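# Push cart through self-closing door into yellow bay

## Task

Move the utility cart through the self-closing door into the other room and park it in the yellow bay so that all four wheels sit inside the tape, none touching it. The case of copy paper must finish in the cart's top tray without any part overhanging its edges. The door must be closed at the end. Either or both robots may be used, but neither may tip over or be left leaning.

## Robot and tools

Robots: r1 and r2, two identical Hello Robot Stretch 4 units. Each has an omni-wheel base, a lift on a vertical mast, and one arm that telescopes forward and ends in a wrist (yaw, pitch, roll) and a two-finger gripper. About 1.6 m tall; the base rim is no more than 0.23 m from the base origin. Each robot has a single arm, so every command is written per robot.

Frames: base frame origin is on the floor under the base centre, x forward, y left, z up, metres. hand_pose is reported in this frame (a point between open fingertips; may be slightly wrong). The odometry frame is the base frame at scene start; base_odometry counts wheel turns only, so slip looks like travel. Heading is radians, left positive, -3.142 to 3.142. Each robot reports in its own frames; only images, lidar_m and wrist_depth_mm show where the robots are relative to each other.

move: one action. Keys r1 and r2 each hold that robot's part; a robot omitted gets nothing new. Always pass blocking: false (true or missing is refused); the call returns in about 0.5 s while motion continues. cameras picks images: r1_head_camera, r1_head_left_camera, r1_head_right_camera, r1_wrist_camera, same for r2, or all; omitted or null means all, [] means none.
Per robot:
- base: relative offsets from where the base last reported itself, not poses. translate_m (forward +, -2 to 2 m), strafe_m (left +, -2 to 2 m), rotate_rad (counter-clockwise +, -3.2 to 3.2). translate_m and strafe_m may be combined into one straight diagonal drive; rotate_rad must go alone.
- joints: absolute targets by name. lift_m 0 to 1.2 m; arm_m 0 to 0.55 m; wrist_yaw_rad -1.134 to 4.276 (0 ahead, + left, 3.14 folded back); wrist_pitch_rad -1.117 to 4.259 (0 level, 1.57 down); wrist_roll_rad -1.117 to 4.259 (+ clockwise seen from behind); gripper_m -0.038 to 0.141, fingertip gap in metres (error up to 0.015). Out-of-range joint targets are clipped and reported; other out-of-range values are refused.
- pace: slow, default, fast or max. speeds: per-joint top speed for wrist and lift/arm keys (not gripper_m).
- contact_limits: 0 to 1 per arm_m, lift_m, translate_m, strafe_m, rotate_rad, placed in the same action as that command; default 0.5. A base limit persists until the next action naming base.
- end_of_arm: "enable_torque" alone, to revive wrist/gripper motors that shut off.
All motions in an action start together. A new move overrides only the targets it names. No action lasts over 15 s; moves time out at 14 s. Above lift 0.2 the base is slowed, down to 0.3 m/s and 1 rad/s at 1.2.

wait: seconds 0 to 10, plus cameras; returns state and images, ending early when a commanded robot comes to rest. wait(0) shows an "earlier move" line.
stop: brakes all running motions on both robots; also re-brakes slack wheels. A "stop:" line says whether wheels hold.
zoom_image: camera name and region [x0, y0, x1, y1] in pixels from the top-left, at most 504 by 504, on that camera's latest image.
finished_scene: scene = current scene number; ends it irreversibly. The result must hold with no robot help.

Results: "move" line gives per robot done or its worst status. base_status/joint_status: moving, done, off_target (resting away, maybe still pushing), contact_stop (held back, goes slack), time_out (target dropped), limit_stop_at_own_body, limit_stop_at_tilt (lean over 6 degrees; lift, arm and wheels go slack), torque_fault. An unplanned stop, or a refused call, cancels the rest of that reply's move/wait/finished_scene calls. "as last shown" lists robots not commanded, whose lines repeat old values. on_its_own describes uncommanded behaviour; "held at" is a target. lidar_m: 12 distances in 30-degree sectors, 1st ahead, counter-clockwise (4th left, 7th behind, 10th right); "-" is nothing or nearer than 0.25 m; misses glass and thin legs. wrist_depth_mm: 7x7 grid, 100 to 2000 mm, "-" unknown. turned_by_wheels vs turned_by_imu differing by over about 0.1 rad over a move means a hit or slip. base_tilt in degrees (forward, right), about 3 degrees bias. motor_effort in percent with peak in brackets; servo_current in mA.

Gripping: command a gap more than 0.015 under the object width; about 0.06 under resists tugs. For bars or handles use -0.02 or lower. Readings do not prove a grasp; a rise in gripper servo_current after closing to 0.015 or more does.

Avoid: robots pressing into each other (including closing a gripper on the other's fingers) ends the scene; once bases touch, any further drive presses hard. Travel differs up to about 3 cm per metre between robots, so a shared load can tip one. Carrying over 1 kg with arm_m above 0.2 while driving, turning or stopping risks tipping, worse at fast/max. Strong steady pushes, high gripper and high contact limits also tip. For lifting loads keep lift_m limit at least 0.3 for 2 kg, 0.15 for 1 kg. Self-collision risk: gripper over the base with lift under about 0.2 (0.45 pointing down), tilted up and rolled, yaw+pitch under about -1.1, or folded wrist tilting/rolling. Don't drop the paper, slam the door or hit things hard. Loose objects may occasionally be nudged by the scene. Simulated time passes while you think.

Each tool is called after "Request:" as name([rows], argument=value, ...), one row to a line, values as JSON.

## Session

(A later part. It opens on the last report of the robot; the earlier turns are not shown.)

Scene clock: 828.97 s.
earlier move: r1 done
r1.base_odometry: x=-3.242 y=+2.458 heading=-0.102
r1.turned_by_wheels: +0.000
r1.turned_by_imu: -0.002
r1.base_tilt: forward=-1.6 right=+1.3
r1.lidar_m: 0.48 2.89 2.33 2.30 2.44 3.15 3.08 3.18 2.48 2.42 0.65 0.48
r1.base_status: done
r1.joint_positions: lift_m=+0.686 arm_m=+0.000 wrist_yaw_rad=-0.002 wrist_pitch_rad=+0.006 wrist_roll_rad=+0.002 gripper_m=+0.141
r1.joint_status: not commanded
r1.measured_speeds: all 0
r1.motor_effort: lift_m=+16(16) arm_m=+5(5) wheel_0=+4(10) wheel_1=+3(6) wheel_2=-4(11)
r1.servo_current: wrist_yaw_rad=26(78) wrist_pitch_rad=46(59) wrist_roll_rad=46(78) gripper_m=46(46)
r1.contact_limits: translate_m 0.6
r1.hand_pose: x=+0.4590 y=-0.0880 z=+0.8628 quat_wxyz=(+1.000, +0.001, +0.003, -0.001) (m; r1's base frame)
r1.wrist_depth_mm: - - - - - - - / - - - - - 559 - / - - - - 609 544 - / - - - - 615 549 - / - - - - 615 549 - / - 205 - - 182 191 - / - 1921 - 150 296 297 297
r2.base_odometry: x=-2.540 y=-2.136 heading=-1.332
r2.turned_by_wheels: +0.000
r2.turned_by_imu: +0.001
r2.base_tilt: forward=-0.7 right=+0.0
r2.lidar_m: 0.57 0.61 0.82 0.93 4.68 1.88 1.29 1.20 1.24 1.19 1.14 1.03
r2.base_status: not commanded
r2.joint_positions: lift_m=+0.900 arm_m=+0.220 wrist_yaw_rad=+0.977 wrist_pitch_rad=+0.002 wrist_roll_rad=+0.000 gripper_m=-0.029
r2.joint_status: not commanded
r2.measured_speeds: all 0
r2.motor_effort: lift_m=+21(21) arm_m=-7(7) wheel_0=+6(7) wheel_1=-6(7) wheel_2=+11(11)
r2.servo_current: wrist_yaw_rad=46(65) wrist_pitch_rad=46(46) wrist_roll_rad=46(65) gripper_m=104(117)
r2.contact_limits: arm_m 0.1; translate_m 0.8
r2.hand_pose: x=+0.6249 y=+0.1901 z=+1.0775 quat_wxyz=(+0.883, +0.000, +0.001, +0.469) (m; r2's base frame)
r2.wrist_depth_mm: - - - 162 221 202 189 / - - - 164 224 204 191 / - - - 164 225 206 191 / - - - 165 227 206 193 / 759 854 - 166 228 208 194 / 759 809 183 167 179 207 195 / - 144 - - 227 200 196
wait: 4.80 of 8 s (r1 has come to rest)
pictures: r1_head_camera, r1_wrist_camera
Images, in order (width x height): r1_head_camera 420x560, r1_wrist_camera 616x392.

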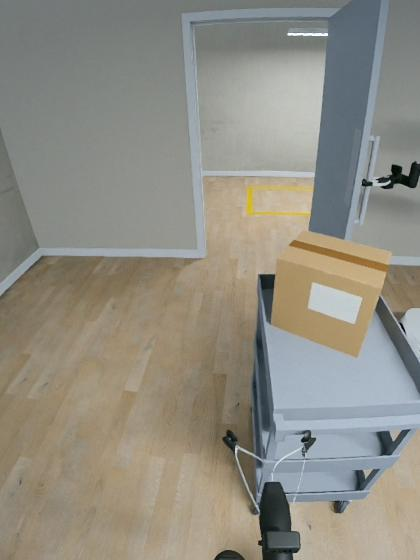

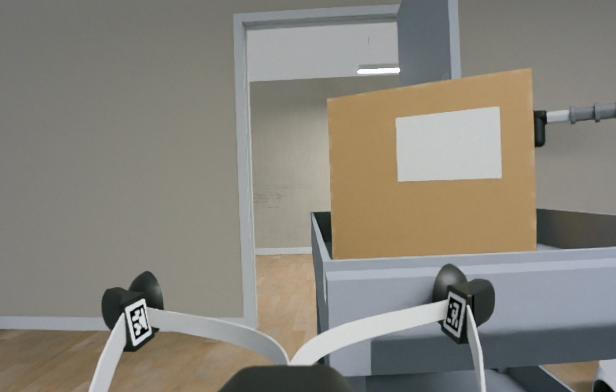

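Request:
move(blocking=false, cameras=[], r1={"base":{"translate_m":-0.2},"joints":{"gripper_m":0.12}})

Request:
wait(seconds=3, cameras=[])

Request:
move(blocking=false, cameras=[], r1={"base":{"strafe_m":-0.26},"joints":{"wrist_roll_rad":1.57}})

Request:
wait(seconds=3, cameras=["r1_wrist_camera","r1_head_camera"])

Scene clock: 849.63 s.
move: r1 moving
r1.base_odometry: x=-3.273 y=+2.462 heading=-0.103
r1.turned_by_wheels: +0.000
r1.turned_by_imu: +0.000
r1.base_tilt: forward=-1.6 right=+1.3
r1.lidar_m: 0.50 2.92 2.34 2.30 2.47 3.09 3.03 3.15 2.46 2.41 0.71 0.48
r1.base_status: translate_m moving
r1.joint_positions: lift_m=+0.686 arm_m=+0.000 wrist_yaw_rad=-0.002 wrist_pitch_rad=+0.006 wrist_roll_rad=+0.002 gripper_m=+0.130
r1.joint_status: gripper_m moving
r1.measured_speeds: translate_m=-0.121 strafe_m=-0.001 rotate_rad=+0.000 lift_m=+0.000 arm_m=+0.000 wrist_yaw_rad=+0.000 wrist_pitch_rad=+0.000 wrist_roll_rad=+0.000
r1.motor_effort: lift_m=+16(16) arm_m=+5(5) wheel_0=-8(8) wheel_1=-6(6) wheel_2=+8(9)
r1.servo_current: wrist_yaw_rad=72(72) wrist_pitch_rad=46(59) wrist_roll_rad=59(59) gripper_m=78(85)
r1.hand_pose: x=+0.4590 y=-0.0880 z=+0.8628 quat_wxyz=(+1.000, +0.001, +0.003, -0.001) (m; r1's base frame)
r1.wrist_depth_mm: - - - - - - - / - - - - - 580 - / - - - - 627 564 - / - - - - 640 564 - / - - - - 627 569 - / - 209 - - 188 196 - / - 1921 - 146 322 324 1808
r2: as last shown
r2.turned_by_imu: +0.000
r2.base_tilt: forward=-0.6 right=+0.0
r2.lidar_m: 0.61 0.61 0.82 0.96 4.68 1.89 1.29 1.20 1.23 1.20 1.13 1.01
r2.motor_effort: lift_m=+21(21) arm_m=-7(7) wheel_0=+6(6) wheel_1=-6(7) wheel_2=+11(11)
r2.servo_current: wrist_yaw_rad=46(59) wrist_pitch_rad=39(46) wrist_roll_rad=65(65) gripper_m=104(111)
r2.contact_limits: arm_m 0.1; translate_m 0.8
r2.wrist_depth_mm: - - - 161 221 202 190 / - - - 164 224 203 190 / - - - 165 225 205 191 / - - - 165 227 206 193 / 768 854 - 166 227 207 193 / 741 820 184 166 179 208 196 / - 144 - - 228 202 196
pictures: none
No camera images: "cameras" was empty.

Scene clock: 851.20 s.
earlier move: r1 done
r1.base_odometry: x=-3.441 y=+2.479 heading=-0.103
r1.turned_by_wheels: +0.000
r1.turned_by_imu: +0.000
r1.base_tilt: forward=-1.6 right=+1.3
r1.lidar_m: 0.66 3.06 2.35 2.32 2.48 2.93 2.87 3.12 2.46 2.42 2.13 0.67
r1.base_status: done
r1.joint_positions: lift_m=+0.686 arm_m=+0.000 wrist_yaw_rad=-0.002 wrist_pitch_rad=+0.006 wrist_roll_rad=+0.002 gripper_m=+0.120
r1.joint_status: all done
r1.measured_speeds: all 0
r1.motor_effort: lift_m=+16(16) arm_m=+5(5) wheel_0=-3(8) wheel_1=-2(7) wheel_2=+0(10)
r1.servo_current: wrist_yaw_rad=33(72) wrist_pitch_rad=46(59) wrist_roll_rad=46(65) gripper_m=46(85)
r1.hand_pose: x=+0.4590 y=-0.0880 z=+0.8628 quat_wxyz=(+1.000, +0.001, +0.003, -0.001) (m; r1's base frame)
r1.wrist_depth_mm: - - - - - - - / - - - - - - - / - - - - 778 750 - / - - - - 778 891 - / - - - - - - - / - - - - 212 496 - / - 1863 - 143 - - 1618
r2.base_odometry: x=-2.540 y=-2.136 heading=-1.332
r2.turned_by_wheels: +0.000
r2.turned_by_imu: +0.000
r2.base_tilt: forward=-0.7 right=+0.0
r2.lidar_m: 0.59 0.60 0.82 0.97 4.66 1.88 1.30 1.20 1.24 1.20 1.13 0.99
r2.base_status: not commanded
r2.joint_positions: lift_m=+0.900 arm_m=+0.220 wrist_yaw_rad=+0.977 wrist_pitch_rad=+0.002 wrist_roll_rad=+0.000 gripper_m=-0.029
r2.joint_status: not commanded
r2.measured_speeds: all 0
r2.motor_effort: lift_m=+21(21) arm_m=-7(7) wheel_0=+6(6) wheel_1=-7(7) wheel_2=+11(11)
r2.servo_current: wrist_yaw_rad=39(59) wrist_pitch_rad=46(46) wrist_roll_rad=46(65) gripper_m=104(111)
r2.contact_limits: arm_m 0.1; translate_m 0.8
r2.hand_pose: x=+0.6249 y=+0.1901 z=+1.0775 quat_wxyz=(+0.883, +0.000, +0.001, +0.469) (m; r2's base frame)
r2.wrist_depth_mm: - - - 162 222 202 190 / - - - 165 224 202 191 / - - - 164 224 206 191 / - - - 165 226 206 193 / 759 866 - 166 228 207 193 / 741 820 183 167 180 208 195 / - 144 - - 227 202 195
wait: 1.57 of 3 s (r1 has come to rest)
pictures: none
No camera images: "cameras" was empty.

Scene clock: 851.70 s.
move: r1 moving
r1.base_odometry: x=-3.445 y=+2.443 heading=-0.103
r1.turned_by_wheels: +0.000
r1.turned_by_imu: +0.000
r1.base_tilt: forward=-1.6 right=+1.2
r1.lidar_m: 0.64 3.08 2.41 2.35 2.49 2.94 2.87 3.10 2.43 2.37 2.54 0.66
r1.base_status: strafe_m moving
r1.joint_positions: lift_m=+0.686 arm_m=+0.000 wrist_yaw_rad=-0.002 wrist_pitch_rad=+0.006 wrist_roll_rad=+0.580 gripper_m=+0.120
r1.joint_status: wrist_roll_rad moving
r1.measured_speeds: translate_m=+0.001 strafe_m=-0.141 rotate_rad=-0.005 lift_m=+0.000 arm_m=+0.000 wrist_yaw_rad=+0.000 wrist_pitch_rad=+0.000 wrist_roll_rad=+1.818
r1.motor_effort: lift_m=+16(16) arm_m=+5(5) wheel_0=+10(10) wheel_1=-9(10) wheel_2=+0(1)
r1.servo_current: wrist_yaw_rad=59(65) wrist_pitch_rad=46(46) wrist_roll_rad=91(111) gripper_m=46(46)
r1.hand_pose: x=+0.4590 y=-0.0880 z=+0.8628 quat_wxyz=(+0.958, +0.286, +0.002, -0.002) (m; r1's base frame)
r1.wrist_depth_mm: - - - - - - - / - - - - 741 - 484 / - - - 820 732 430 488 / - - - 842 492 1060 - / - - - - 492 - - / - - - - 193 181 - / - - - 144 - - -
r2: as last shown
r2.base_tilt: forward=-0.6 right=+0.1
r2.lidar_m: 0.60 0.61 0.84 0.94 4.67 1.91 1.29 1.21 1.23 1.21 1.14 0.99
r2.motor_effort: lift_m=+20(21) arm_m=-7(7) wheel_0=+6(6) wheel_1=-6(7) wheel_2=+11(11)
r2.servo_current: wrist_yaw_rad=46(52) wrist_pitch_rad=39(46) wrist_roll_rad=52(52) gripper_m=104(111)
r2.contact_limits: arm_m 0.1; translate_m 0.8
r2.wrist_depth_mm: - - - 162 222 202 189 / - - - 164 224 204 190 / - - - 164 225 205 192 / - - - 165 226 206 193 / 759 866 - 166 229 207 194 / 750 820 183 167 180 207 195 / - 143 - - 227 201 195
pictures: none
No camera images: "cameras" was empty.

Scene clock: 853.40 s.
earlier move: r1 done
r1.base_odometry: x=-3.468 y=+2.220 heading=-0.103
r1.turned_by_wheels: +0.000
r1.turned_by_imu: -0.001
r1.base_tilt: forward=-1.6 right=+1.2
r1.lidar_m: 0.63 3.07 2.62 2.58 2.72 2.96 2.90 2.82 2.19 2.14 2.31 0.66
r1.base_status: done
r1.joint_positions: lift_m=+0.686 arm_m=+0.000 wrist_yaw_rad=-0.002 wrist_pitch_rad=+0.006 wrist_roll_rad=+1.568 gripper_m=+0.120
r1.joint_status: all done
r1.measured_speeds: all 0
r1.motor_effort: lift_m=+16(16) arm_m=+5(5) wheel_0=+0(12) wheel_1=+0(11) wheel_2=+0(2)
r1.servo_current: wrist_yaw_rad=46(65) wrist_pitch_rad=46(59) wrist_roll_rad=33(111) gripper_m=39(52)
r1.hand_pose: x=+0.4590 y=-0.0880 z=+0.8628 quat_wxyz=(+0.708, +0.706, +0.001, -0.003) (m; r1's base frame)
r1.wrist_depth_mm: - - - - - 1708 1205 / - - - 484 - 1397 492 / - - 1618 484 1618 - 492 / - - 723 699 - - 492 / - - 750 424 - - 492 / - - 809 427 198 197 492 / - - - 145 - - -
r2.base_odometry: x=-2.540 y=-2.136 heading=-1.332
r2.turned_by_wheels: +0.000
r2.turned_by_imu: +0.000
r2.base_tilt: forward=-0.6 right=+0.0
r2.lidar_m: 0.60 0.64 0.84 0.98 4.68 1.90 1.30 1.21 1.25 1.21 1.14 1.00
r2.base_status: not commanded
r2.joint_positions: lift_m=+0.900 arm_m=+0.220 wrist_yaw_rad=+0.977 wrist_pitch_rad=+0.002 wrist_roll_rad=+0.000 gripper_m=-0.029
r2.joint_status: not commanded
r2.measured_speeds: all 0
r2.motor_effort: lift_m=+21(21) arm_m=-7(7) wheel_0=+6(7) wheel_1=-6(7) wheel_2=+11(11)
r2.servo_current: wrist_yaw_rad=46(59) wrist_pitch_rad=46(46) wrist_roll_rad=39(59) gripper_m=104(111)
r2.contact_limits: arm_m 0.1; translate_m 0.8
r2.hand_pose: x=+0.6249 y=+0.1901 z=+1.0775 quat_wxyz=(+0.883, +0.000, +0.001, +0.469) (m; r2's base frame)
r2.wrist_depth_mm: - - - 162 222 202 189 / - - - 164 223 203 190 / - - - 165 224 205 192 / - - - 165 226 206 193 / 759 854 - 166 228 207 193 / 750 831 184 167 180 208 196 / - 144 - - 227 201 196
wait: 1.70 of 3 s (r1 has come to rest)
pictures: r1_head_camera, r1_wrist_camera
Images, in order (width x height): r1_head_camera 420x560, r1_wrist_camera 616x392.

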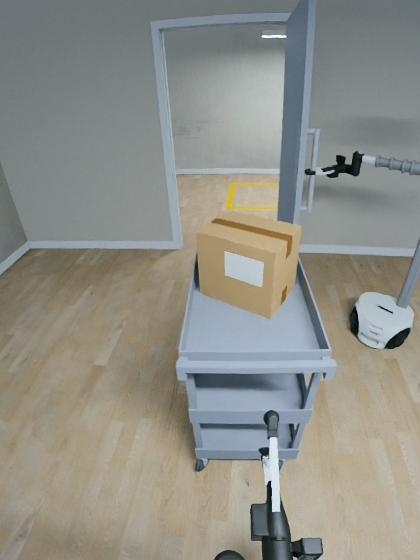

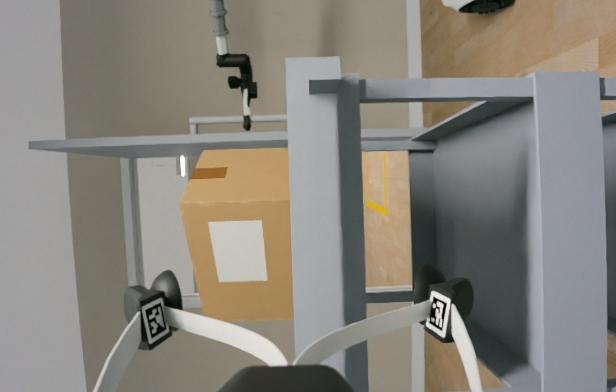

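Request:
move(blocking=false, cameras=[], r1={"base":{"translate_m":0.245},"pace":"slow","contact_limits":{"translate_m":0.2}})

Request:
wait(seconds=5, cameras=[])

Request:
move(blocking=false, cameras=[], r1={"joints":{"gripper_m":-0.035}})

Request:
wait(seconds=3, cameras=["r1_wrist_camera"])

Scene clock: 862.87 s.
move: r1 moving
r1.base_odometry: x=-3.455 y=+2.219 heading=-0.102
r1.turned_by_wheels: +0.000
r1.turned_by_imu: +0.000
r1.base_tilt: forward=-1.6 right=+1.3
r1.lidar_m: 0.62 3.08 2.63 2.58 2.74 2.97 2.92 2.81 2.18 2.15 2.30 0.65
r1.base_status: translate_m moving
r1.joint_positions: lift_m=+0.686 arm_m=+0.000 wrist_yaw_rad=-0.002 wrist_pitch_rad=+0.006 wrist_roll_rad=+1.568 gripper_m=+0.120
r1.joint_status: not commanded
r1.measured_speeds: translate_m=+0.048 strafe_m=+0.000 rotate_rad=+0.001 lift_m=+0.000 arm_m=+0.000 wrist_yaw_rad=+0.000 wrist_pitch_rad=+0.000 wrist_roll_rad=+0.000
r1.motor_effort: lift_m=+16(16) arm_m=+5(5) wheel_0=+5(6) wheel_1=+5(5) wheel_2=-5(6)
r1.servo_current: wrist_yaw_rad=59(72) wrist_pitch_rad=46(52) wrist_roll_rad=59(65) gripper_m=46(46)
r1.contact_limits: translate_m 0.2
r1.hand_pose: x=+0.4590 y=-0.0880 z=+0.8628 quat_wxyz=(+0.708, +0.706, +0.001, -0.003) (m; r1's base frame)
r1.wrist_depth_mm: - - - - - 1756 1182 / - - - 473 - 1397 488 / - - 1618 820 - - 480 / - - 715 691 - - - / - - 750 723 - - - / - - 798 778 197 196 - / - - - 144 - - -
r2: as last shown
r2.base_tilt: forward=-0.6 right=+0.1
r2.lidar_m: 0.60 0.60 0.83 1.00 4.68 1.89 1.28 1.20 1.25 1.22 1.12 1.02
r2.motor_effort: lift_m=+20(21) arm_m=-7(7) wheel_0=+6(6) wheel_1=-6(6) wheel_2=+10(11)
r2.servo_current: wrist_yaw_rad=46(59) wrist_pitch_rad=39(46) wrist_roll_rad=52(59) gripper_m=98(111)
r2.contact_limits: arm_m 0.1; translate_m 0.8
r2.wrist_depth_mm: - - - 162 221 202 190 / - - - 164 224 204 191 / - - - 164 224 205 192 / - - - 165 226 206 193 / 759 854 - 166 229 207 194 / 741 820 183 167 180 208 195 / - 144 - - 226 202 196
pictures: none
No camera images: "cameras" was empty.

Scene clock: 866.10 s.
earlier move: r1 done
r1.base_odometry: x=-3.224 y=+2.195 heading=-0.102
r1.turned_by_wheels: +0.000
r1.turned_by_imu: +0.000
r1.base_tilt: forward=-1.6 right=+1.2
r1.lidar_m: 0.41 0.42 2.62 2.56 2.70 3.21 3.17 2.83 2.22 2.16 2.33 0.43
r1.base_status: done
r1.joint_positions: lift_m=+0.686 arm_m=+0.000 wrist_yaw_rad=-0.002 wrist_pitch_rad=+0.006 wrist_roll_rad=+1.568 gripper_m=+0.120
r1.joint_status: not commanded
r1.measured_speeds: all 0
r1.motor_effort: lift_m=+16(16) arm_m=+5(5) wheel_0=+4(8) wheel_1=+3(7) wheel_2=-1(6)
r1.servo_current: wrist_yaw_rad=59(72) wrist_pitch_rad=39(59) wrist_roll_rad=46(72) gripper_m=39(52)
r1.contact_limits: translate_m 0.2
r1.hand_pose: x=+0.4590 y=-0.0880 z=+0.8628 quat_wxyz=(+0.708, +0.706, +0.001, -0.003) (m; r1's base frame)
r1.wrist_depth_mm: - - - 243 243 1618 1229 / - - - 242 242 1708 - / - - 597 242 243 - - / - 484 473 243 244 - - / - - 500 241 243 - - / - 525 539 182 243 196 - / - - - 145 243 1808 -
r2.base_odometry: x=-2.540 y=-2.136 heading=-1.332
r2.turned_by_wheels: +0.000
r2.turned_by_imu: +0.000
r2.base_tilt: forward=-0.6 right=+0.1
r2.lidar_m: 0.60 0.64 0.85 0.96 4.66 1.88 1.27 1.20 1.23 1.22 1.13 0.99
r2.base_status: not commanded
r2.joint_positions: lift_m=+0.900 arm_m=+0.220 wrist_yaw_rad=+0.977 wrist_pitch_rad=+0.002 wrist_roll_rad=+0.000 gripper_m=-0.029
r2.joint_status: not commanded
r2.measured_speeds: all 0
r2.motor_effort: lift_m=+20(21) arm_m=-7(7) wheel_0=+6(7) wheel_1=-6(7) wheel_2=+10(11)
r2.servo_current: wrist_yaw_rad=46(65) wrist_pitch_rad=39(52) wrist_roll_rad=46(59) gripper_m=104(111)
r2.contact_limits: arm_m 0.1; translate_m 0.8
r2.hand_pose: x=+0.6249 y=+0.1901 z=+1.0775 quat_wxyz=(+0.883, +0.000, +0.001, +0.469) (m; r2's base frame)
r2.wrist_depth_mm: - - - 162 223 202 190 / - - - 164 223 203 191 / - - - 164 224 205 193 / - - - 165 226 206 193 / 768 854 - 167 228 207 193 / 759 820 183 167 179 208 195 / - 144 - - 227 200 195
wait: 3.23 of 5 s (r1 has come to rest)
pictures: none
No camera images: "cameras" was empty.

Scene clock: 866.60 s.
move: r1 moving
r1.base_odometry: x=-3.224 y=+2.195 heading=-0.102
r1.turned_by_wheels: +0.000
r1.turned_by_imu: +0.000
r1.base_tilt: forward=-1.6 right=+1.2
r1.lidar_m: 0.38 0.44 2.60 2.55 2.73 3.21 3.16 2.83 2.21 2.18 2.31 0.42
r1.base_status: not commanded
r1.joint_positions: lift_m=+0.686 arm_m=+0.000 wrist_yaw_rad=-0.002 wrist_pitch_rad=+0.006 wrist_roll_rad=+1.568 gripper_m=+0.106
r1.joint_status: gripper_m moving
r1.measured_speeds: all 0
r1.motor_effort: lift_m=+16(16) arm_m=+5(5) wheel_0=+3(4) wheel_1=+3(3) wheel_2=-1(1)
r1.servo_current: wrist_yaw_rad=46(52) wrist_pitch_rad=52(52) wrist_roll_rad=39(65) gripper_m=85(98)
r1.contact_limits: translate_m 0.2
r1.hand_pose: x=+0.4590 y=-0.0880 z=+0.8628 quat_wxyz=(+0.708, +0.706, +0.001, -0.003) (m; r1's base frame)
r1.wrist_depth_mm: - - - 241 242 1618 1205 / - - - 243 242 1756 - / - - 597 243 244 - - / - 488 473 242 241 - - / - - 500 243 243 - - / - - 535 182 200 - - / - - - 142 244 676 -
r2: as last shown
r2.lidar_m: 0.61 0.62 0.81 0.96 4.68 1.89 1.29 1.21 1.24 1.22 1.14 1.00
r2.motor_effort: lift_m=+21(21) arm_m=-7(7) wheel_0=+6(6) wheel_1=-6(7) wheel_2=+11(11)
r2.servo_current: wrist_yaw_rad=52(52) wrist_pitch_rad=46(46) wrist_roll_rad=39(59) gripper_m=104(111)
r2.contact_limits: arm_m 0.1; translate_m 0.8
r2.wrist_depth_mm: - - - 162 221 201 190 / - - - 163 224 203 190 / - - - 164 225 205 193 / - - - 166 226 206 193 / 768 854 - 166 229 207 194 / 750 820 183 167 180 208 195 / - 144 - - 226 201 196
pictures: none
No camera images: "cameras" was empty.

Scene clock: 868.37 s.
earlier move: r1 done
r1.base_odometry: x=-3.224 y=+2.195 heading=-0.102
r1.turned_by_wheels: +0.000
r1.turned_by_imu: +0.000
r1.base_tilt: forward=-1.6 right=+1.3
r1.lidar_m: 0.40 0.41 2.62 2.56 2.71 3.20 3.16 2.84 2.24 2.19 2.34 0.44
r1.base_status: not commanded
r1.joint_positions: lift_m=+0.686 arm_m=+0.000 wrist_yaw_rad=-0.002 wrist_pitch_rad=+0.006 wrist_roll_rad=+1.568 gripper_m=-0.034
r1.joint_status: all done
r1.measured_speeds: all 0
r1.motor_effort: lift_m=+16(16) arm_m=-4(5) wheel_0=+2(4) wheel_1=+2(3) wheel_2=+1(1)
r1.servo_current: wrist_yaw_rad=52(72) wrist_pitch_rad=52(59) wrist_roll_rad=52(72) gripper_m=72(202)
r1.contact_limits: translate_m 0.2
r1.hand_pose: x=+0.4591 y=-0.0880 z=+0.8628 quat_wxyz=(+0.708, +0.706, +0.001, -0.003) (m; r1's base frame)
r1.wrist_depth_mm: - - - - 230 1661 1182 / - - - - 231 1708 - / - - 569 170 231 - - / - 466 462 171 232 - - / - 508 488 232 232 - - / - - 204 195 182 - - / - - 615 153 234 136 -
r2.base_odometry: x=-2.540 y=-2.136 heading=-1.332
r2.turned_by_wheels: +0.000
r2.turned_by_imu: +0.000
r2.base_tilt: forward=-0.7 right=+0.0
r2.lidar_m: 0.62 0.57 0.84 1.00 4.66 1.88 1.31 1.17 1.22 1.20 1.13 1.03
r2.base_status: not commanded
r2.joint_positions: lift_m=+0.900 arm_m=+0.220 wrist_yaw_rad=+0.977 wrist_pitch_rad=+0.002 wrist_roll_rad=+0.000 gripper_m=-0.029
r2.joint_status: not commanded
r2.measured_speeds: all 0
r2.motor_effort: lift_m=+21(21) arm_m=-7(7) wheel_0=+6(7) wheel_1=-6(7) wheel_2=+11(11)
r2.servo_current: wrist_yaw_rad=52(65) wrist_pitch_rad=33(46) wrist_roll_rad=46(59) gripper_m=98(111)
r2.contact_limits: arm_m 0.1; translate_m 0.8
r2.hand_pose: x=+0.6249 y=+0.1901 z=+1.0775 quat_wxyz=(+0.883, +0.000, +0.001, +0.469) (m; r2's base frame)
r2.wrist_depth_mm: - - - 162 222 202 189 / - - - 164 224 203 191 / - - - 164 224 206 192 / - - - 165 227 206 193 / 778 878 - 166 227 207 194 / 759 831 183 166 180 208 195 / - 144 - - 227 201 195
wait: 1.77 of 3 s (r1 has come to rest)
pictures: r1_wrist_camera
Images, in order (width x height): r1_wrist_camera 616x392.

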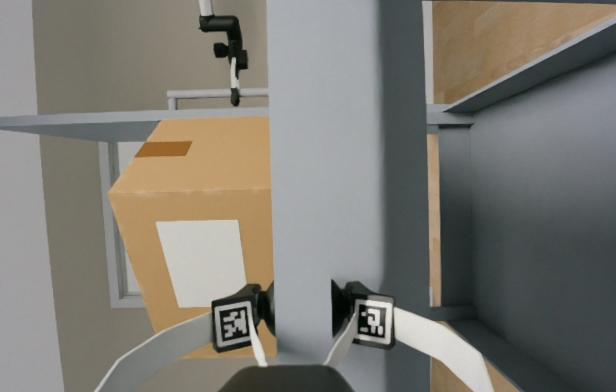

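Request:
move(blocking=false, cameras=[], r1={"base":{"translate_m":-0.6,"strafe_m":0.2},"pace":"slow","contact_limits":{"translate_m":0.6}})

Request:
wait(seconds=9, cameras=["r1_wrist_camera","r1_head_camera"])

Scene clock: 882.37 s.
move: r1 moving
r1.base_odometry: x=-3.236 y=+2.201 heading=-0.103
r1.turned_by_wheels: +0.000
r1.turned_by_imu: -0.001
r1.base_tilt: forward=-1.6 right=+1.3
r1.lidar_m: 0.38 0.42 2.57 2.54 2.69 3.19 3.14 2.86 2.21 2.18 2.34 0.44
r1.base_status: translate_m moving; strafe_m moving
r1.joint_positions: lift_m=+0.686 arm_m=+0.000 wrist_yaw_rad=-0.002 wrist_pitch_rad=+0.006 wrist_roll_rad=+1.568 gripper_m=-0.034
r1.joint_status: not commanded
r1.measured_speeds: translate_m=-0.048 strafe_m=+0.017 rotate_rad=+0.002 lift_m=+0.000 arm_m=+0.000 wrist_yaw_rad=+0.000 wrist_pitch_rad=+0.000 wrist_roll_rad=+0.000
r1.motor_effort: lift_m=+16(16) arm_m=-4(4) wheel_0=-7(8) wheel_1=-5(5) wheel_2=+6(7)
r1.servo_current: wrist_yaw_rad=52(59) wrist_pitch_rad=39(52) wrist_roll_rad=52(59) gripper_m=72(78)
r1.contact_limits: translate_m 0.6
r1.hand_pose: x=+0.4591 y=-0.0880 z=+0.8628 quat_wxyz=(+0.708, +0.706, +0.001, -0.003) (m; r1's base frame)
r1.wrist_depth_mm: - - - - 228 1618 1182 / - - - - 229 1708 - / - 585 549 169 229 - - / - 466 466 231 231 - - / - 517 492 231 233 - - / - - 205 196 181 - - / - - 615 153 235 136 -
r2: as last shown
r2.base_tilt: forward=-0.6 right=+0.0
r2.lidar_m: 0.59 0.60 0.84 0.97 4.68 1.89 1.30 1.21 1.24 1.22 1.12 0.97
r2.motor_effort: lift_m=+20(21) arm_m=-7(7) wheel_0=+6(6) wheel_1=-6(7) wheel_2=+11(11)
r2.servo_current: wrist_yaw_rad=46(59) wrist_pitch_rad=39(46) wrist_roll_rad=39(59) gripper_m=98(104)
r2.contact_limits: arm_m 0.1; translate_m 0.8
r2.wrist_depth_mm: - - - 162 221 202 190 / - - - 164 224 203 190 / - - - 165 225 205 191 / - - - 165 226 206 193 / 778 866 - 167 229 207 194 / 750 831 184 167 180 208 195 / - 143 - - 228 200 196
pictures: none
No camera images: "cameras" was empty.

Scene clock: 889.43 s.
earlier move: r1 done
r1.base_odometry: x=-3.800 y=+2.456 heading=-0.103
r1.turned_by_wheels: +0.000
r1.turned_by_imu: -0.001
r1.base_tilt: forward=-1.6 right=+1.3
r1.lidar_m: 0.40 0.49 2.45 2.38 2.56 2.59 2.54 2.77 2.36 2.31 2.48 0.40
r1.base_status: done
r1.joint_positions: lift_m=+0.686 arm_m=+0.000 wrist_yaw_rad=-0.001 wrist_pitch_rad=+0.007 wrist_roll_rad=+1.568 gripper_m=-0.034
r1.joint_status: not commanded
r1.measured_speeds: all 0
r1.motor_effort: lift_m=+17(17) arm_m=+4(4) wheel_0=-5(11) wheel_1=-2(7) wheel_2=+2(10)
r1.servo_current: wrist_yaw_rad=46(65) wrist_pitch_rad=59(59) wrist_roll_rad=39(72) gripper_m=65(78)
r1.contact_limits: translate_m 0.6
r1.hand_pose: x=+0.4591 y=-0.0878 z=+0.8623 quat_wxyz=(+0.708, +0.706, +0.002, -0.003) (m; r1's base frame)
r1.wrist_depth_mm: - - 544 - 185 - - / - 466 452 133 193 - - / - 427 436 - 202 - - / - 535 504 - 211 - - / - - 603 154 221 - - / - - 208 - 181 1808 - / - - 179 - 245 1397 -
r2.base_odometry: x=-2.540 y=-2.136 heading=-1.332
r2.turned_by_wheels: +0.000
r2.turned_by_imu: +0.001
r2.base_tilt: forward=-0.6 right=+0.0
r2.lidar_m: 0.60 0.60 3.64 1.29 4.65 1.91 1.29 1.21 1.22 1.22 1.13 0.99
r2.base_status: not commanded
r2.joint_positions: lift_m=+0.900 arm_m=+0.220 wrist_yaw_rad=+0.977 wrist_pitch_rad=+0.002 wrist_roll_rad=+0.000 gripper_m=-0.029
r2.joint_status: not commanded
r2.measured_speeds: all 0
r2.motor_effort: lift_m=+20(21) arm_m=-7(7) wheel_0=+6(7) wheel_1=-6(7) wheel_2=+11(11)
r2.servo_current: wrist_yaw_rad=52(65) wrist_pitch_rad=39(52) wrist_roll_rad=46(59) gripper_m=104(111)
r2.contact_limits: arm_m 0.1; translate_m 0.8
r2.hand_pose: x=+0.6249 y=+0.1901 z=+1.0775 quat_wxyz=(+0.883, +0.000, +0.001, +0.469) (m; r2's base frame)
r2.wrist_depth_mm: - - - 162 222 202 189 / - - - 164 224 203 191 / - - - 164 224 205 192 / - - - 165 226 206 192 / - - - 167 227 207 193 / - - 185 167 179 208 194 / - - - - 227 201 196
wait: 7.07 of 9 s (r1 has come to rest)
pictures: r1_head_camera, r1_wrist_camera
Images, in order (width x height): r1_head_camera 420x560, r1_wrist_camera 616x392.

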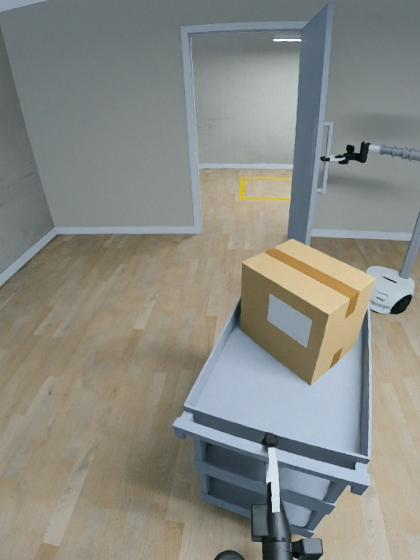

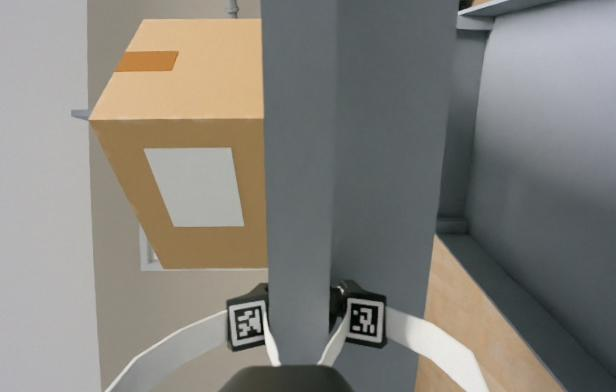

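Request:
move(blocking=false, cameras=[], r1={"base":{"rotate_rad":-0.35},"pace":"slow"})

Request:
wait(seconds=3, cameras=[])

Request:
move(blocking=false, cameras=[], r1={"base":{"translate_m":-0.8,"strafe_m":0.35},"contact_limits":{"translate_m":0.6}})

Request:
wait(seconds=9, cameras=["r1_wrist_camera","r1_head_camera"])

Scene clock: 904.10 s.
move: r1 moving
r1.base_odometry: x=-3.800 y=+2.456 heading=-0.227
r1.turned_by_wheels: -0.124
r1.turned_by_imu: -0.125
r1.base_tilt: forward=-1.6 right=+1.3
r1.lidar_m: 0.42 0.43 2.54 2.40 2.47 2.66 2.53 2.65 2.43 2.31 2.38 0.40
r1.base_status: rotate_rad moving
r1.joint_positions: lift_m=+0.686 arm_m=+0.000 wrist_yaw_rad=+0.004 wrist_pitch_rad=+0.007 wrist_roll_rad=+1.568 gripper_m=-0.034
r1.joint_status: not commanded
r1.measured_speeds: translate_m=+0.001 strafe_m=+0.000 rotate_rad=-0.489 lift_m=+0.000 arm_m=+0.000 wrist_yaw_rad=+0.000 wrist_pitch_rad=+0.001 wrist_roll_rad=+0.000
r1.motor_effort: lift_m=+17(17) arm_m=+4(4) wheel_0=+11(12) wheel_1=+6(8) wheel_2=+7(8)
r1.servo_current: wrist_yaw_rad=52(59) wrist_pitch_rad=52(52) wrist_roll_rad=46(59) gripper_m=65(65)
r1.hand_pose: x=+0.4596 y=-0.0863 z=+0.8623 quat_wxyz=(+0.708, +0.706, +0.004, -0.001) (m; r1's base frame)
r1.wrist_depth_mm: - - - - 195 - - / - - 530 199 203 - - / - 455 439 148 209 - - / - 473 469 153 217 - - / - - 544 158 224 - - / - - 609 - 183 1708 - / - - 175 145 239 139 -
r2: as last shown
r2.turned_by_imu: +0.000
r2.base_tilt: forward=-0.7 right=+0.0
r2.lidar_m: 0.61 0.61 3.62 1.30 4.67 1.89 1.28 1.19 1.23 1.22 1.12 0.97
r2.motor_effort: lift_m=+21(21) arm_m=-7(7) wheel_0=+6(6) wheel_1=-6(7) wheel_2=+11(11)
r2.servo_current: wrist_yaw_rad=46(65) wrist_pitch_rad=39(46) wrist_roll_rad=39(52) gripper_m=98(104)
r2.contact_limits: arm_m 0.1; translate_m 0.8
r2.wrist_depth_mm: - - - 162 222 202 189 / - - - 164 224 202 190 / - - - 164 224 206 192 / - - - 165 226 206 193 / - - - 166 227 207 194 / - - 185 167 180 208 194 / - - - - 226 201 196
pictures: none
No camera images: "cameras" was empty.

Scene clock: 905.07 s.
earlier move: r1 done
r1.base_odometry: x=-3.800 y=+2.456 heading=-0.453
r1.turned_by_wheels: -0.225
r1.turned_by_imu: -0.226
r1.base_tilt: forward=-1.6 right=+1.3
r1.lidar_m: 0.34 0.36 2.78 2.43 2.42 2.81 2.56 2.57 2.69 2.30 2.32 0.46
r1.base_status: done
r1.joint_positions: lift_m=+0.686 arm_m=+0.000 wrist_yaw_rad=-0.001 wrist_pitch_rad=+0.007 wrist_roll_rad=+1.568 gripper_m=-0.034
r1.joint_status: not commanded
r1.measured_speeds: all 0
r1.motor_effort: lift_m=+17(17) arm_m=+4(4) wheel_0=+2(12) wheel_1=+3(8) wheel_2=-2(9)
r1.servo_current: wrist_yaw_rad=65(65) wrist_pitch_rad=46(59) wrist_roll_rad=46(65) gripper_m=65(65)
r1.hand_pose: x=+0.4592 y=-0.0878 z=+0.8623 quat_wxyz=(+0.708, +0.706, +0.002, -0.003) (m; r1's base frame)
r1.wrist_depth_mm: - - - - 281 287 287 / - - - 259 266 1576 1182 / - - - 252 254 1863 - / - - - 242 245 - - / - 508 473 177 236 - - / - 466 208 172 181 - - / - 492 182 126 219 - -
r2.base_odometry: x=-2.540 y=-2.136 heading=-1.332
r2.turned_by_wheels: +0.000
r2.turned_by_imu: +0.000
r2.base_tilt: forward=-0.6 right=+0.0
r2.lidar_m: 0.58 0.62 3.61 1.29 4.67 1.88 1.29 1.20 1.23 1.20 1.14 0.99
r2.base_status: not commanded
r2.joint_positions: lift_m=+0.900 arm_m=+0.220 wrist_yaw_rad=+0.977 wrist_pitch_rad=+0.002 wrist_roll_rad=+0.000 gripper_m=-0.029
r2.joint_status: not commanded
r2.measured_speeds: all 0
r2.motor_effort: lift_m=+21(21) arm_m=-7(7) wheel_0=+5(7) wheel_1=-6(7) wheel_2=+11(11)
r2.servo_current: wrist_yaw_rad=46(65) wrist_pitch_rad=39(52) wrist_roll_rad=52(59) gripper_m=104(104)
r2.contact_limits: arm_m 0.1; translate_m 0.8
r2.hand_pose: x=+0.6249 y=+0.1901 z=+1.0775 quat_wxyz=(+0.883, +0.000, +0.001, +0.469) (m; r2's base frame)
r2.wrist_depth_mm: - - - 162 222 202 190 / - - - 164 224 203 191 / - - - 164 224 205 191 / - - - 165 226 206 192 / - - - 167 228 207 193 / - - 184 167 179 208 195 / - - - - 226 201 196
wait: 0.97 of 3 s (r1 has come to rest)
pictures: none
No camera images: "cameras" was empty.

Scene clock: 905.57 s.
move: r1 moving
r1.base_odometry: x=-3.822 y=+2.482 heading=-0.453
r1.turned_by_wheels: +0.000
r1.turned_by_imu: -0.001
r1.base_tilt: forward=-1.6 right=+1.3
r1.lidar_m: 0.35 0.37 2.76 2.40 2.38 2.81 2.52 2.51 2.72 2.32 2.31 0.43
r1.base_status: translate_m moving; strafe_m moving
r1.joint_positions: lift_m=+0.686 arm_m=+0.000 wrist_yaw_rad=-0.001 wrist_pitch_rad=+0.007 wrist_roll_rad=+1.568 gripper_m=-0.034
r1.joint_status: not commanded
r1.measured_speeds: translate_m=-0.122 strafe_m=+0.052 rotate_rad=-0.001 lift_m=+0.000 arm_m=+0.000 wrist_yaw_rad=+0.000 wrist_pitch_rad=+0.000 wrist_roll_rad=+0.000
r1.motor_effort: lift_m=+17(17) arm_m=-4(4) wheel_0=-10(11) wheel_1=-4(5) wheel_2=+11(11)
r1.servo_current: wrist_yaw_rad=46(65) wrist_pitch_rad=52(52) wrist_roll_rad=46(59) gripper_m=59(65)
r1.contact_limits: translate_m 0.6
r1.hand_pose: x=+0.4592 y=-0.0878 z=+0.8623 quat_wxyz=(+0.708, +0.706, +0.002, -0.003) (m; r1's base frame)
r1.wrist_depth_mm: - - - 255 262 270 279 / - - - 250 252 1661 1182 / - - - 244 245 1756 - / - - 580 238 239 - - / - 462 459 175 234 - - / - 488 205 172 180 - - / - 525 182 - 222 - -
r2: as last shown
r2.base_tilt: forward=-0.6 right=+0.1
r2.lidar_m: 0.63 0.60 3.65 1.31 4.68 1.90 1.27 1.20 1.19 1.21 1.14 0.99
r2.motor_effort: lift_m=+20(21) arm_m=-7(7) wheel_0=+6(6) wheel_1=-6(7) wheel_2=+11(11)
r2.servo_current: wrist_yaw_rad=46(65) wrist_pitch_rad=39(46) wrist_roll_rad=46(52) gripper_m=104(111)
r2.contact_limits: arm_m 0.1; translate_m 0.8
r2.wrist_depth_mm: - - - 162 222 202 189 / - - - 164 223 203 190 / - - - 164 226 205 192 / - - - 166 226 206 193 / - - - 166 228 207 193 / - - 185 166 179 207 195 / - - - - 225 202 196
pictures: none
No camera images: "cameras" was empty.

Scene clock: 909.37 s.
earlier move: r1 done
r1.base_odometry: x=-4.366 y=+3.121 heading=-0.453
r1.turned_by_wheels: +0.000
r1.turned_by_imu: +0.000
r1.base_tilt: forward=-1.6 right=+1.3
r1.lidar_m: 0.43 3.74 2.17 1.84 1.82 2.12 1.87 1.85 2.19 2.85 2.84 0.33
r1.base_status: done
r1.joint_positions: lift_m=+0.686 arm_m=+0.000 wrist_yaw_rad=-0.003 wrist_pitch_rad=+0.007 wrist_roll_rad=+1.568 gripper_m=-0.034
r1.joint_status: not commanded
r1.measured_speeds: all 0
r1.motor_effort: lift_m=+17(17) arm_m=-4(4) wheel_0=-2(18) wheel_1=-3(7) wheel_2=-2(14)
r1.servo_current: wrist_yaw_rad=52(72) wrist_pitch_rad=52(59) wrist_roll_rad=33(78) gripper_m=65(72)
r1.contact_limits: translate_m 0.6
r1.hand_pose: x=+0.4591 y=-0.0882 z=+0.8622 quat_wxyz=(+0.708, +0.706, +0.002, -0.004) (m; r1's base frame)
r1.wrist_depth_mm: - 347 349 - - 137 - / - 413 413 - 147 148 - / - - 539 - 164 164 - / - - - 104 184 - - / - - - 117 211 1661 - / - - - - 180 1618 1308 / - - 176 - 286 375 1205
r2.base_odometry: x=-2.540 y=-2.136 heading=-1.332
r2.turned_by_wheels: +0.000
r2.turned_by_imu: +0.001
r2.base_tilt: forward=-0.7 right=+0.0
r2.lidar_m: 0.60 0.58 3.65 2.16 4.67 1.90 1.29 1.19 1.24 1.22 1.14 1.01
r2.base_status: not commanded
r2.joint_positions: lift_m=+0.900 arm_m=+0.220 wrist_yaw_rad=+0.977 wrist_pitch_rad=+0.002 wrist_roll_rad=+0.000 gripper_m=-0.029
r2.joint_status: not commanded
r2.measured_speeds: all 0
r2.motor_effort: lift_m=+21(21) arm_m=-7(7) wheel_0=+6(6) wheel_1=-6(7) wheel_2=+11(11)
r2.servo_current: wrist_yaw_rad=46(65) wrist_pitch_rad=39(52) wrist_roll_rad=46(59) gripper_m=98(111)
r2.contact_limits: arm_m 0.1; translate_m 0.8
r2.hand_pose: x=+0.6249 y=+0.1901 z=+1.0775 quat_wxyz=(+0.883, +0.000, +0.001, +0.469) (m; r2's base frame)
r2.wrist_depth_mm: - - - 162 222 203 190 / - - - 164 224 203 190 / - - - 164 225 206 191 / - - - 165 226 206 193 / - - - 166 227 207 194 / - - 185 167 180 208 195 / - - - - 227 201 196
wait: 3.80 of 9 s (r1 has come to rest)
pictures: r1_head_camera, r1_wrist_camera
Images, in order (width x height): r1_head_camera 420x560, r1_wrist_camera 616x392.

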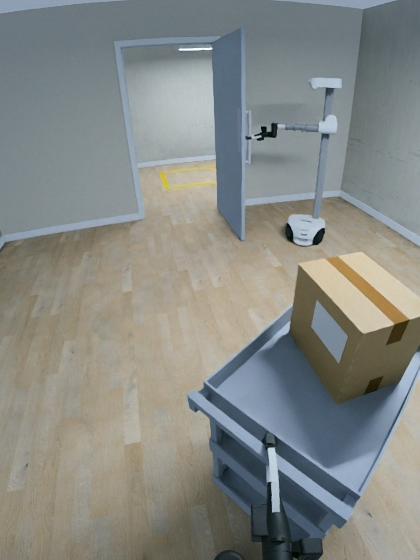

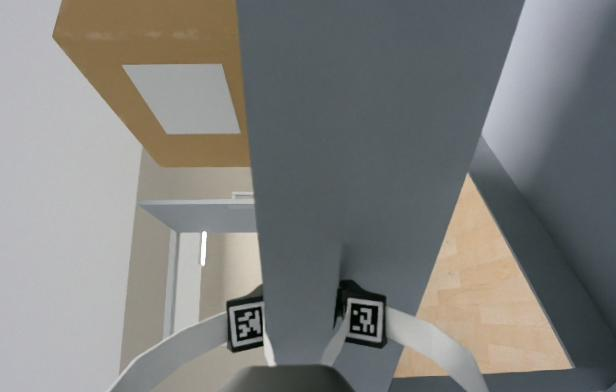

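Request:
move(blocking=false, r1={"base":{"rotate_rad":-0.45}}, cameras=[])

Request:
wait(seconds=4, cameras=["r1_head_camera","r1_wrist_camera","r1_head_left_camera","r1_head_right_camera"])

Scene clock: 935.70 s.
move: r1 moving
r1.base_odometry: x=-4.366 y=+3.121 heading=-0.702
r1.turned_by_wheels: -0.249
r1.turned_by_imu: -0.249
r1.base_tilt: forward=-1.6 right=+1.3
r1.lidar_m: 0.41 0.49 2.61 1.94 1.83 1.98 1.93 1.87 1.97 2.74 2.81 0.37
r1.base_status: rotate_rad moving
r1.joint_positions: lift_m=+0.686 arm_m=+0.000 wrist_yaw_rad=+0.013 wrist_pitch_rad=+0.007 wrist_roll_rad=+1.568 gripper_m=-0.034
r1.joint_status: not commanded
r1.measured_speeds: translate_m=+0.002 strafe_m=-0.001 rotate_rad=-0.961 lift_m=+0.000 arm_m=+0.000 wrist_yaw_rad=+0.000 wrist_pitch_rad=+0.000 wrist_roll_rad=+0.000
r1.motor_effort: lift_m=+17(17) arm_m=+0(4) wheel_0=+18(22) wheel_1=+8(11) wheel_2=+8(11)
r1.servo_current: wrist_yaw_rad=72(85) wrist_pitch_rad=52(59) wrist_roll_rad=39(65) gripper_m=52(65)
r1.hand_pose: x=+0.4603 y=-0.0838 z=+0.8622 quat_wxyz=(+0.708, +0.706, +0.007, +0.002) (m; r1's base frame)
r1.wrist_depth_mm: - 466 459 105 161 161 - / - 410 410 111 172 172 - / - 430 436 - 184 - - / - - 535 - 198 - - / - - - - 214 - - / - - - - 224 1661 - / - - 177 146 175 138 -
r2: as last shown
r2.turned_by_imu: +0.000
r2.base_tilt: forward=-0.7 right=+0.1
r2.lidar_m: 0.59 0.60 3.64 2.15 4.68 1.87 1.27 1.21 1.25 1.19 1.13 1.02
r2.motor_effort: lift_m=+21(21) arm_m=-7(7) wheel_0=+6(6) wheel_1=-6(7) wheel_2=+10(11)
r2.servo_current: wrist_yaw_rad=46(52) wrist_pitch_rad=39(46) wrist_roll_rad=46(52) gripper_m=98(104)
r2.contact_limits: arm_m 0.1; translate_m 0.8
r2.wrist_depth_mm: - - - 161 222 202 190 / - - - 164 224 203 190 / - - - 164 225 205 192 / - - - 165 226 205 193 / - - - 167 227 206 193 / - - 185 167 180 208 195 / - - - - 227 200 196
pictures: none
No camera images: "cameras" was empty.

Scene clock: 936.43 s.
earlier move: r1 done
r1.base_odometry: x=-4.366 y=+3.121 heading=-0.904
r1.turned_by_wheels: -0.201
r1.turned_by_imu: -0.203
r1.base_tilt: forward=-1.6 right=+1.3
r1.lidar_m: 0.39 0.39 3.32 2.08 1.84 1.85 2.08 1.87 1.89 2.29 2.84 0.41
r1.base_status: done
r1.joint_positions: lift_m=+0.686 arm_m=+0.000 wrist_yaw_rad=-0.003 wrist_pitch_rad=+0.007 wrist_roll_rad=+1.568 gripper_m=-0.034
r1.joint_status: not commanded
r1.measured_speeds: all 0
r1.motor_effort: lift_m=+17(17) arm_m=-4(4) wheel_0=-4(22) wheel_1=+0(11) wheel_2=-2(11)
r1.servo_current: wrist_yaw_rad=46(85) wrist_pitch_rad=46(59) wrist_roll_rad=46(65) gripper_m=59(65)
r1.hand_pose: x=+0.4591 y=-0.0882 z=+0.8622 quat_wxyz=(+0.708, +0.706, +0.002, -0.004) (m; r1's base frame)
r1.wrist_depth_mm: - - - 229 230 246 264 / - - - 229 230 1708 1182 / - - - 169 229 - - / - 517 488 169 230 - - / - 473 469 169 231 - - / - - 492 169 180 - - / - - 179 144 231 - -
r2.base_odometry: x=-2.540 y=-2.136 heading=-1.332
r2.turned_by_wheels: +0.000
r2.turned_by_imu: +0.000
r2.base_tilt: forward=-0.6 right=+0.1
r2.lidar_m: 0.59 0.59 3.60 2.14 2.25 1.91 1.30 1.19 1.24 1.22 1.14 1.01
r2.base_status: not commanded
r2.joint_positions: lift_m=+0.900 arm_m=+0.220 wrist_yaw_rad=+0.977 wrist_pitch_rad=+0.002 wrist_roll_rad=+0.000 gripper_m=-0.029
r2.joint_status: not commanded
r2.measured_speeds: all 0
r2.motor_effort: lift_m=+21(21) arm_m=-7(7) wheel_0=+6(6) wheel_1=-6(7) wheel_2=+11(11)
r2.servo_current: wrist_yaw_rad=46(65) wrist_pitch_rad=46(46) wrist_roll_rad=39(59) gripper_m=104(104)
r2.contact_limits: arm_m 0.1; translate_m 0.8
r2.hand_pose: x=+0.6249 y=+0.1901 z=+1.0775 quat_wxyz=(+0.883, +0.000, +0.001, +0.469) (m; r2's base frame)
r2.wrist_depth_mm: - - - 162 221 202 190 / - - - 164 224 203 191 / - - - 165 224 205 192 / - - - 166 226 206 193 / - - - 166 228 207 193 / - - 185 167 180 208 195 / - - - - 227 201 195
wait: 0.73 of 4 s (r1 has come to rest)
pictures: r1_head_camera, r1_head_left_camera, r1_head_right_camera, r1_wrist_camera
Images, in order (width x height): r1_head_camera 420x560, r1_head_left_camera 420x672, r1_head_right_camera 420x672, r1_wrist_camera 616x392.

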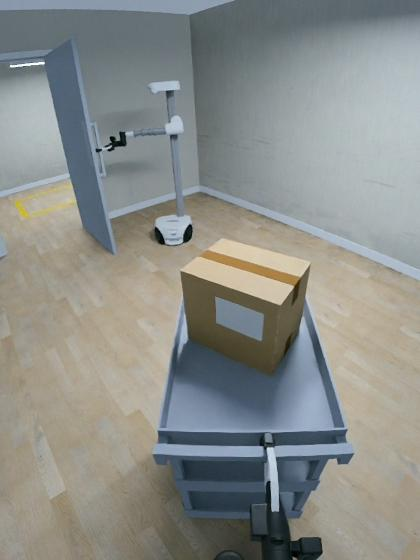

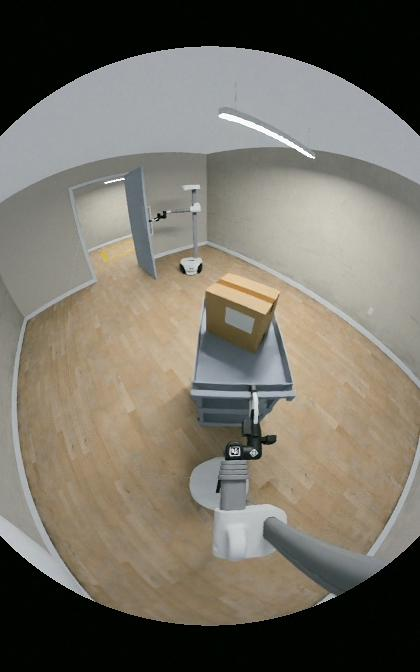

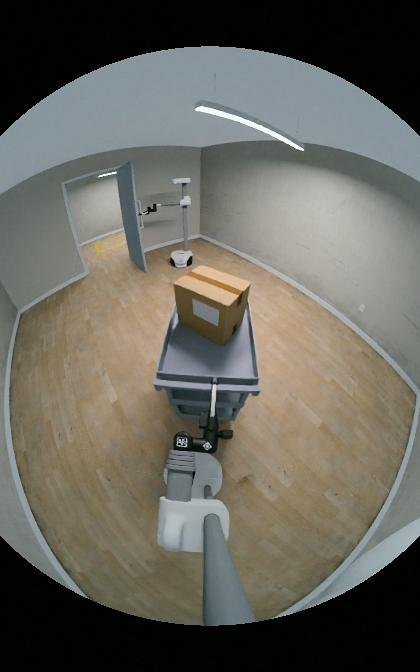

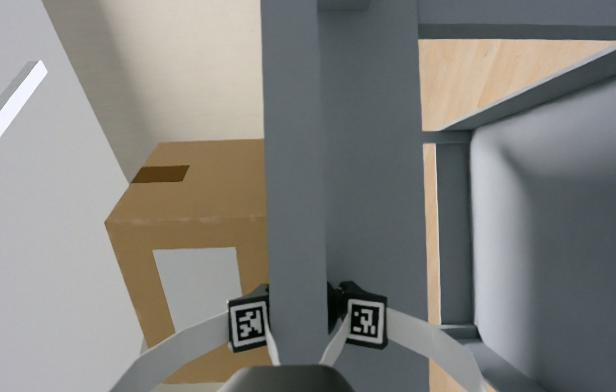

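Request:
move(blocking=false, r1={"base":{"strafe_m":0.48},"contact_limits":{"strafe_m":0.8}}, cameras=[])

Request:
wait(seconds=5, cameras=[])

Request:
move(blocking=false, r1={"base":{"rotate_rad":-0.45}}, cameras=[])

Request:
wait(seconds=4, cameras=["r1_head_camera","r1_wrist_camera"])

Scene clock: 950.77 s.
move: r1 moving
r1.base_odometry: x=-4.338 y=+3.143 heading=-0.904
r1.turned_by_wheels: +0.000
r1.turned_by_imu: -0.001
r1.base_tilt: forward=-1.5 right=+1.3
r1.lidar_m: 0.38 0.43 3.26 2.05 1.80 1.84 2.09 1.89 1.91 2.32 2.86 0.43
r1.base_status: strafe_m moving
r1.joint_positions: lift_m=+0.686 arm_m=+0.000 wrist_yaw_rad=-0.003 wrist_pitch_rad=+0.007 wrist_roll_rad=+1.568 gripper_m=-0.034
r1.joint_status: not commanded
r1.measured_speeds: translate_m=+0.001 strafe_m=+0.140 rotate_rad=-0.004 lift_m=+0.000 arm_m=+0.000 wrist_yaw_rad=+0.000 wrist_pitch_rad=+0.000 wrist_roll_rad=+0.000
r1.motor_effort: lift_m=+16(17) arm_m=-4(4) wheel_0=-13(15) wheel_1=+9(9) wheel_2=-1(1)
r1.servo_current: wrist_yaw_rad=52(72) wrist_pitch_rad=52(52) wrist_roll_rad=52(59) gripper_m=59(65)
r1.contact_limits: strafe_m 0.8
r1.hand_pose: x=+0.4591 y=-0.0882 z=+0.8622 quat_wxyz=(+0.708, +0.706, +0.002, -0.004) (m; r1's base frame)
r1.wrist_depth_mm: - - - 226 228 249 1078 / - - - - 229 1708 1205 / - - 609 168 229 - - / - 496 477 167 230 - - / - 484 473 168 230 - - / - - 205 - 181 - - / - - 179 145 230 - -
r2: as last shown
r2.base_tilt: forward=-0.7 right=+0.1
r2.lidar_m: 0.62 0.63 3.63 2.15 4.68 1.86 1.29 1.19 1.22 1.21 1.13 0.99
r2.motor_effort: lift_m=+21(21) arm_m=-7(7) wheel_0=+6(6) wheel_1=-6(7) wheel_2=+10(11)
r2.servo_current: wrist_yaw_rad=52(59) wrist_pitch_rad=39(46) wrist_roll_rad=52(59) gripper_m=104(111)
r2.contact_limits: arm_m 0.1; translate_m 0.8
r2.wrist_depth_mm: - - - 161 221 202 190 / - - - 164 223 203 191 / - - - 164 225 205 192 / - - - 165 226 206 193 / - - - 166 228 207 194 / - - 184 166 180 208 195 / - - - - 227 200 195
pictures: none
No camera images: "cameras" was empty.

Scene clock: 953.20 s.
earlier move: r1 done
r1.base_odometry: x=-3.989 y=+3.418 heading=-0.904
r1.turned_by_wheels: +0.000
r1.turned_by_imu: +0.001
r1.base_tilt: forward=-1.6 right=+1.3
r1.lidar_m: 0.41 3.10 2.69 1.67 1.47 1.49 1.87 2.16 2.19 2.68 3.19 0.33
r1.base_status: done
r1.joint_positions: lift_m=+0.686 arm_m=+0.000 wrist_yaw_rad=-0.003 wrist_pitch_rad=+0.007 wrist_roll_rad=+1.568 gripper_m=-0.034
r1.joint_status: not commanded
r1.measured_speeds: all 0
r1.motor_effort: lift_m=+16(17) arm_m=-4(4) wheel_0=-1(17) wheel_1=+1(11) wheel_2=-3(5)
r1.servo_current: wrist_yaw_rad=46(72) wrist_pitch_rad=46(65) wrist_roll_rad=52(65) gripper_m=65(65)
r1.contact_limits: strafe_m 0.8
r1.hand_pose: x=+0.4591 y=-0.0882 z=+0.8622 quat_wxyz=(+0.708, +0.706, +0.002, -0.004) (m; r1's base frame)
r1.wrist_depth_mm: - 343 345 - - 124 - / - 418 421 - - 139 - / - - 574 - 160 153 - / - - - - 178 180 - / - - - 107 208 1537 - / - - - 128 179 1618 500 / - - 176 126 314 140 404
r2.base_odometry: x=-2.540 y=-2.136 heading=-1.332
r2.turned_by_wheels: +0.000
r2.turned_by_imu: +0.000
r2.base_tilt: forward=-0.7 right=+0.0
r2.lidar_m: 0.58 0.63 3.62 2.20 4.66 1.91 1.29 1.22 1.24 1.21 1.15 1.01
r2.base_status: not commanded
r2.joint_positions: lift_m=+0.900 arm_m=+0.220 wrist_yaw_rad=+0.977 wrist_pitch_rad=+0.002 wrist_roll_rad=+0.000 gripper_m=-0.029
r2.joint_status: not commanded
r2.measured_speeds: all 0
r2.motor_effort: lift_m=+21(21) arm_m=-7(7) wheel_0=+6(7) wheel_1=-6(7) wheel_2=+11(11)
r2.servo_current: wrist_yaw_rad=46(59) wrist_pitch_rad=39(46) wrist_roll_rad=52(59) gripper_m=104(111)
r2.contact_limits: arm_m 0.1; translate_m 0.8
r2.hand_pose: x=+0.6249 y=+0.1901 z=+1.0775 quat_wxyz=(+0.883, +0.000, +0.001, +0.469) (m; r2's base frame)
r2.wrist_depth_mm: - - - 161 221 202 189 / - - - 163 223 203 190 / - - - 164 224 205 191 / - - - 165 226 206 193 / - - - 166 228 207 193 / - - 185 167 180 208 195 / - - - - 225 201 195
wait: 2.43 of 5 s (r1 has come to rest)
pictures: none
No camera images: "cameras" was empty.

Scene clock: 953.70 s.
move: r1 moving
r1.base_odometry: x=-3.989 y=+3.418 heading=-1.153
r1.turned_by_wheels: -0.249
r1.turned_by_imu: -0.248
r1.base_tilt: forward=-1.6 right=+1.3
r1.lidar_m: 0.42 0.52 3.61 1.98 1.54 1.48 1.61 2.21 2.16 2.34 3.25 0.37
r1.base_status: rotate_rad moving
r1.joint_positions: lift_m=+0.686 arm_m=+0.000 wrist_yaw_rad=+0.013 wrist_pitch_rad=+0.007 wrist_roll_rad=+1.568 gripper_m=-0.034
r1.joint_status: not commanded
r1.measured_speeds: translate_m=+0.004 strafe_m=-0.001 rotate_rad=-0.948 lift_m=+0.000 arm_m=+0.001 wrist_yaw_rad=+0.000 wrist_pitch_rad=+0.000 wrist_roll_rad=+0.000
r1.motor_effort: lift_m=+17(17) arm_m=+4(4) wheel_0=+19(23) wheel_1=+10(12) wheel_2=+10(11)
r1.servo_current: wrist_yaw_rad=85(91) wrist_pitch_rad=52(59) wrist_roll_rad=52(72) gripper_m=59(65)
r1.hand_pose: x=+0.4604 y=-0.0837 z=+0.8622 quat_wxyz=(+0.708, +0.706, +0.007, +0.002) (m; r1's base frame)
r1.wrist_depth_mm: - 424 427 - 150 150 - / - 392 394 102 162 162 - / - 445 442 108 176 - - / - - 580 118 192 - - / - - - - 212 1756 - / - - - - 226 1618 - / - - 175 152 176 134 1281
r2: as last shown
r2.base_tilt: forward=-0.7 right=+0.1
r2.lidar_m: 0.61 0.63 3.61 2.18 4.67 1.90 1.31 1.20 1.26 1.24 1.13 0.98
r2.motor_effort: lift_m=+20(21) arm_m=-7(7) wheel_0=+6(6) wheel_1=-6(7) wheel_2=+11(11)
r2.servo_current: wrist_yaw_rad=52(59) wrist_pitch_rad=33(46) wrist_roll_rad=52(59) gripper_m=104(111)
r2.contact_limits: arm_m 0.1; translate_m 0.8
r2.wrist_depth_mm: - - - 162 222 202 190 / - - - 163 224 203 191 / - - - 164 225 205 191 / - - - 165 225 206 193 / - - - 167 228 207 193 / - - 185 167 179 208 195 / - - - - 226 200 196
pictures: none
No camera images: "cameras" was empty.

Scene clock: 954.47 s.
earlier move: r1 done
r1.base_odometry: x=-3.989 y=+3.418 heading=-1.354
r1.turned_by_wheels: -0.201
r1.turned_by_imu: -0.204
r1.base_tilt: forward=-1.6 right=+1.2
r1.lidar_m: 0.39 0.42 3.59 2.42 1.61 1.47 1.50 2.02 2.17 2.19 2.86 0.42
r1.base_status: done
r1.joint_positions: lift_m=+0.686 arm_m=+0.000 wrist_yaw_rad=-0.003 wrist_pitch_rad=+0.007 wrist_roll_rad=+1.568 gripper_m=-0.034
r1.joint_status: not commanded
r1.measured_speeds: translate_m=+0.000 strafe_m=+0.000 rotate_rad=+0.001 lift_m=+0.000 arm_m=+0.000 wrist_yaw_rad=+0.000 wrist_pitch_rad=+0.000 wrist_roll_rad=+0.000
r1.motor_effort: lift_m=+17(17) arm_m=+4(6) wheel_0=+0(23) wheel_1=+3(12) wheel_2=-3(12)
r1.servo_current: wrist_yaw_rad=39(91) wrist_pitch_rad=52(59) wrist_roll_rad=72(72) gripper_m=59(65)
r1.hand_pose: x=+0.4590 y=-0.0882 z=+0.8622 quat_wxyz=(+0.708, +0.706, +0.002, -0.004) (m; r1's base frame)
r1.wrist_depth_mm: - - - 225 226 234 247 / - - - 228 228 1576 1205 / - - 609 228 229 - - / - 484 473 227 229 - - / - 480 480 229 230 - - / - - 508 182 231 - - / - - 178 144 232 - -
r2.base_odometry: x=-2.540 y=-2.136 heading=-1.332
r2.turned_by_wheels: +0.000
r2.turned_by_imu: +0.000
r2.base_tilt: forward=-0.6 right=+0.0
r2.lidar_m: 0.59 0.61 3.61 2.14 4.66 1.87 1.29 1.19 1.25 1.21 1.11 1.00
r2.base_status: not commanded
r2.joint_positions: lift_m=+0.900 arm_m=+0.220 wrist_yaw_rad=+0.977 wrist_pitch_rad=+0.002 wrist_roll_rad=+0.000 gripper_m=-0.029
r2.joint_status: not commanded
r2.measured_speeds: all 0
r2.motor_effort: lift_m=+21(21) arm_m=-7(7) wheel_0=+6(6) wheel_1=-6(7) wheel_2=+10(11)
r2.servo_current: wrist_yaw_rad=59(59) wrist_pitch_rad=46(46) wrist_roll_rad=46(59) gripper_m=104(111)
r2.contact_limits: arm_m 0.1; translate_m 0.8
r2.hand_pose: x=+0.6249 y=+0.1901 z=+1.0775 quat_wxyz=(+0.883, +0.000, +0.001, +0.469) (m; r2's base frame)
r2.wrist_depth_mm: - - - 162 221 202 190 / - - - 164 224 204 190 / - - - 164 225 204 192 / - - - 165 226 206 193 / - - - 166 228 207 193 / - - 185 167 180 209 195 / - - - - 228 201 195
wait: 0.77 of 4 s (r1 has come to rest)
pictures: r1_head_camera, r1_wrist_camera
Images, in order (width x height): r1_head_camera 420x560, r1_wrist_camera 616x392.

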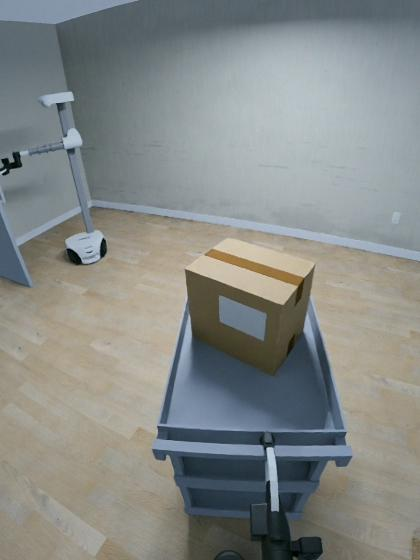

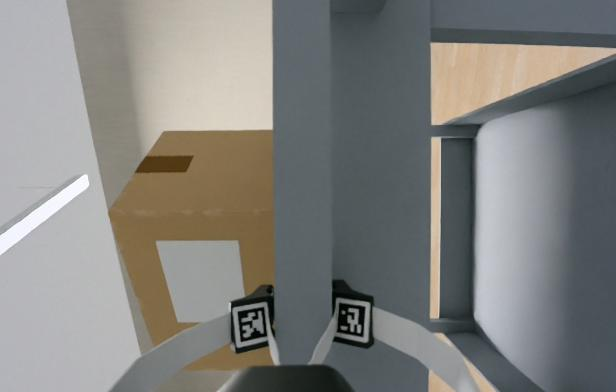

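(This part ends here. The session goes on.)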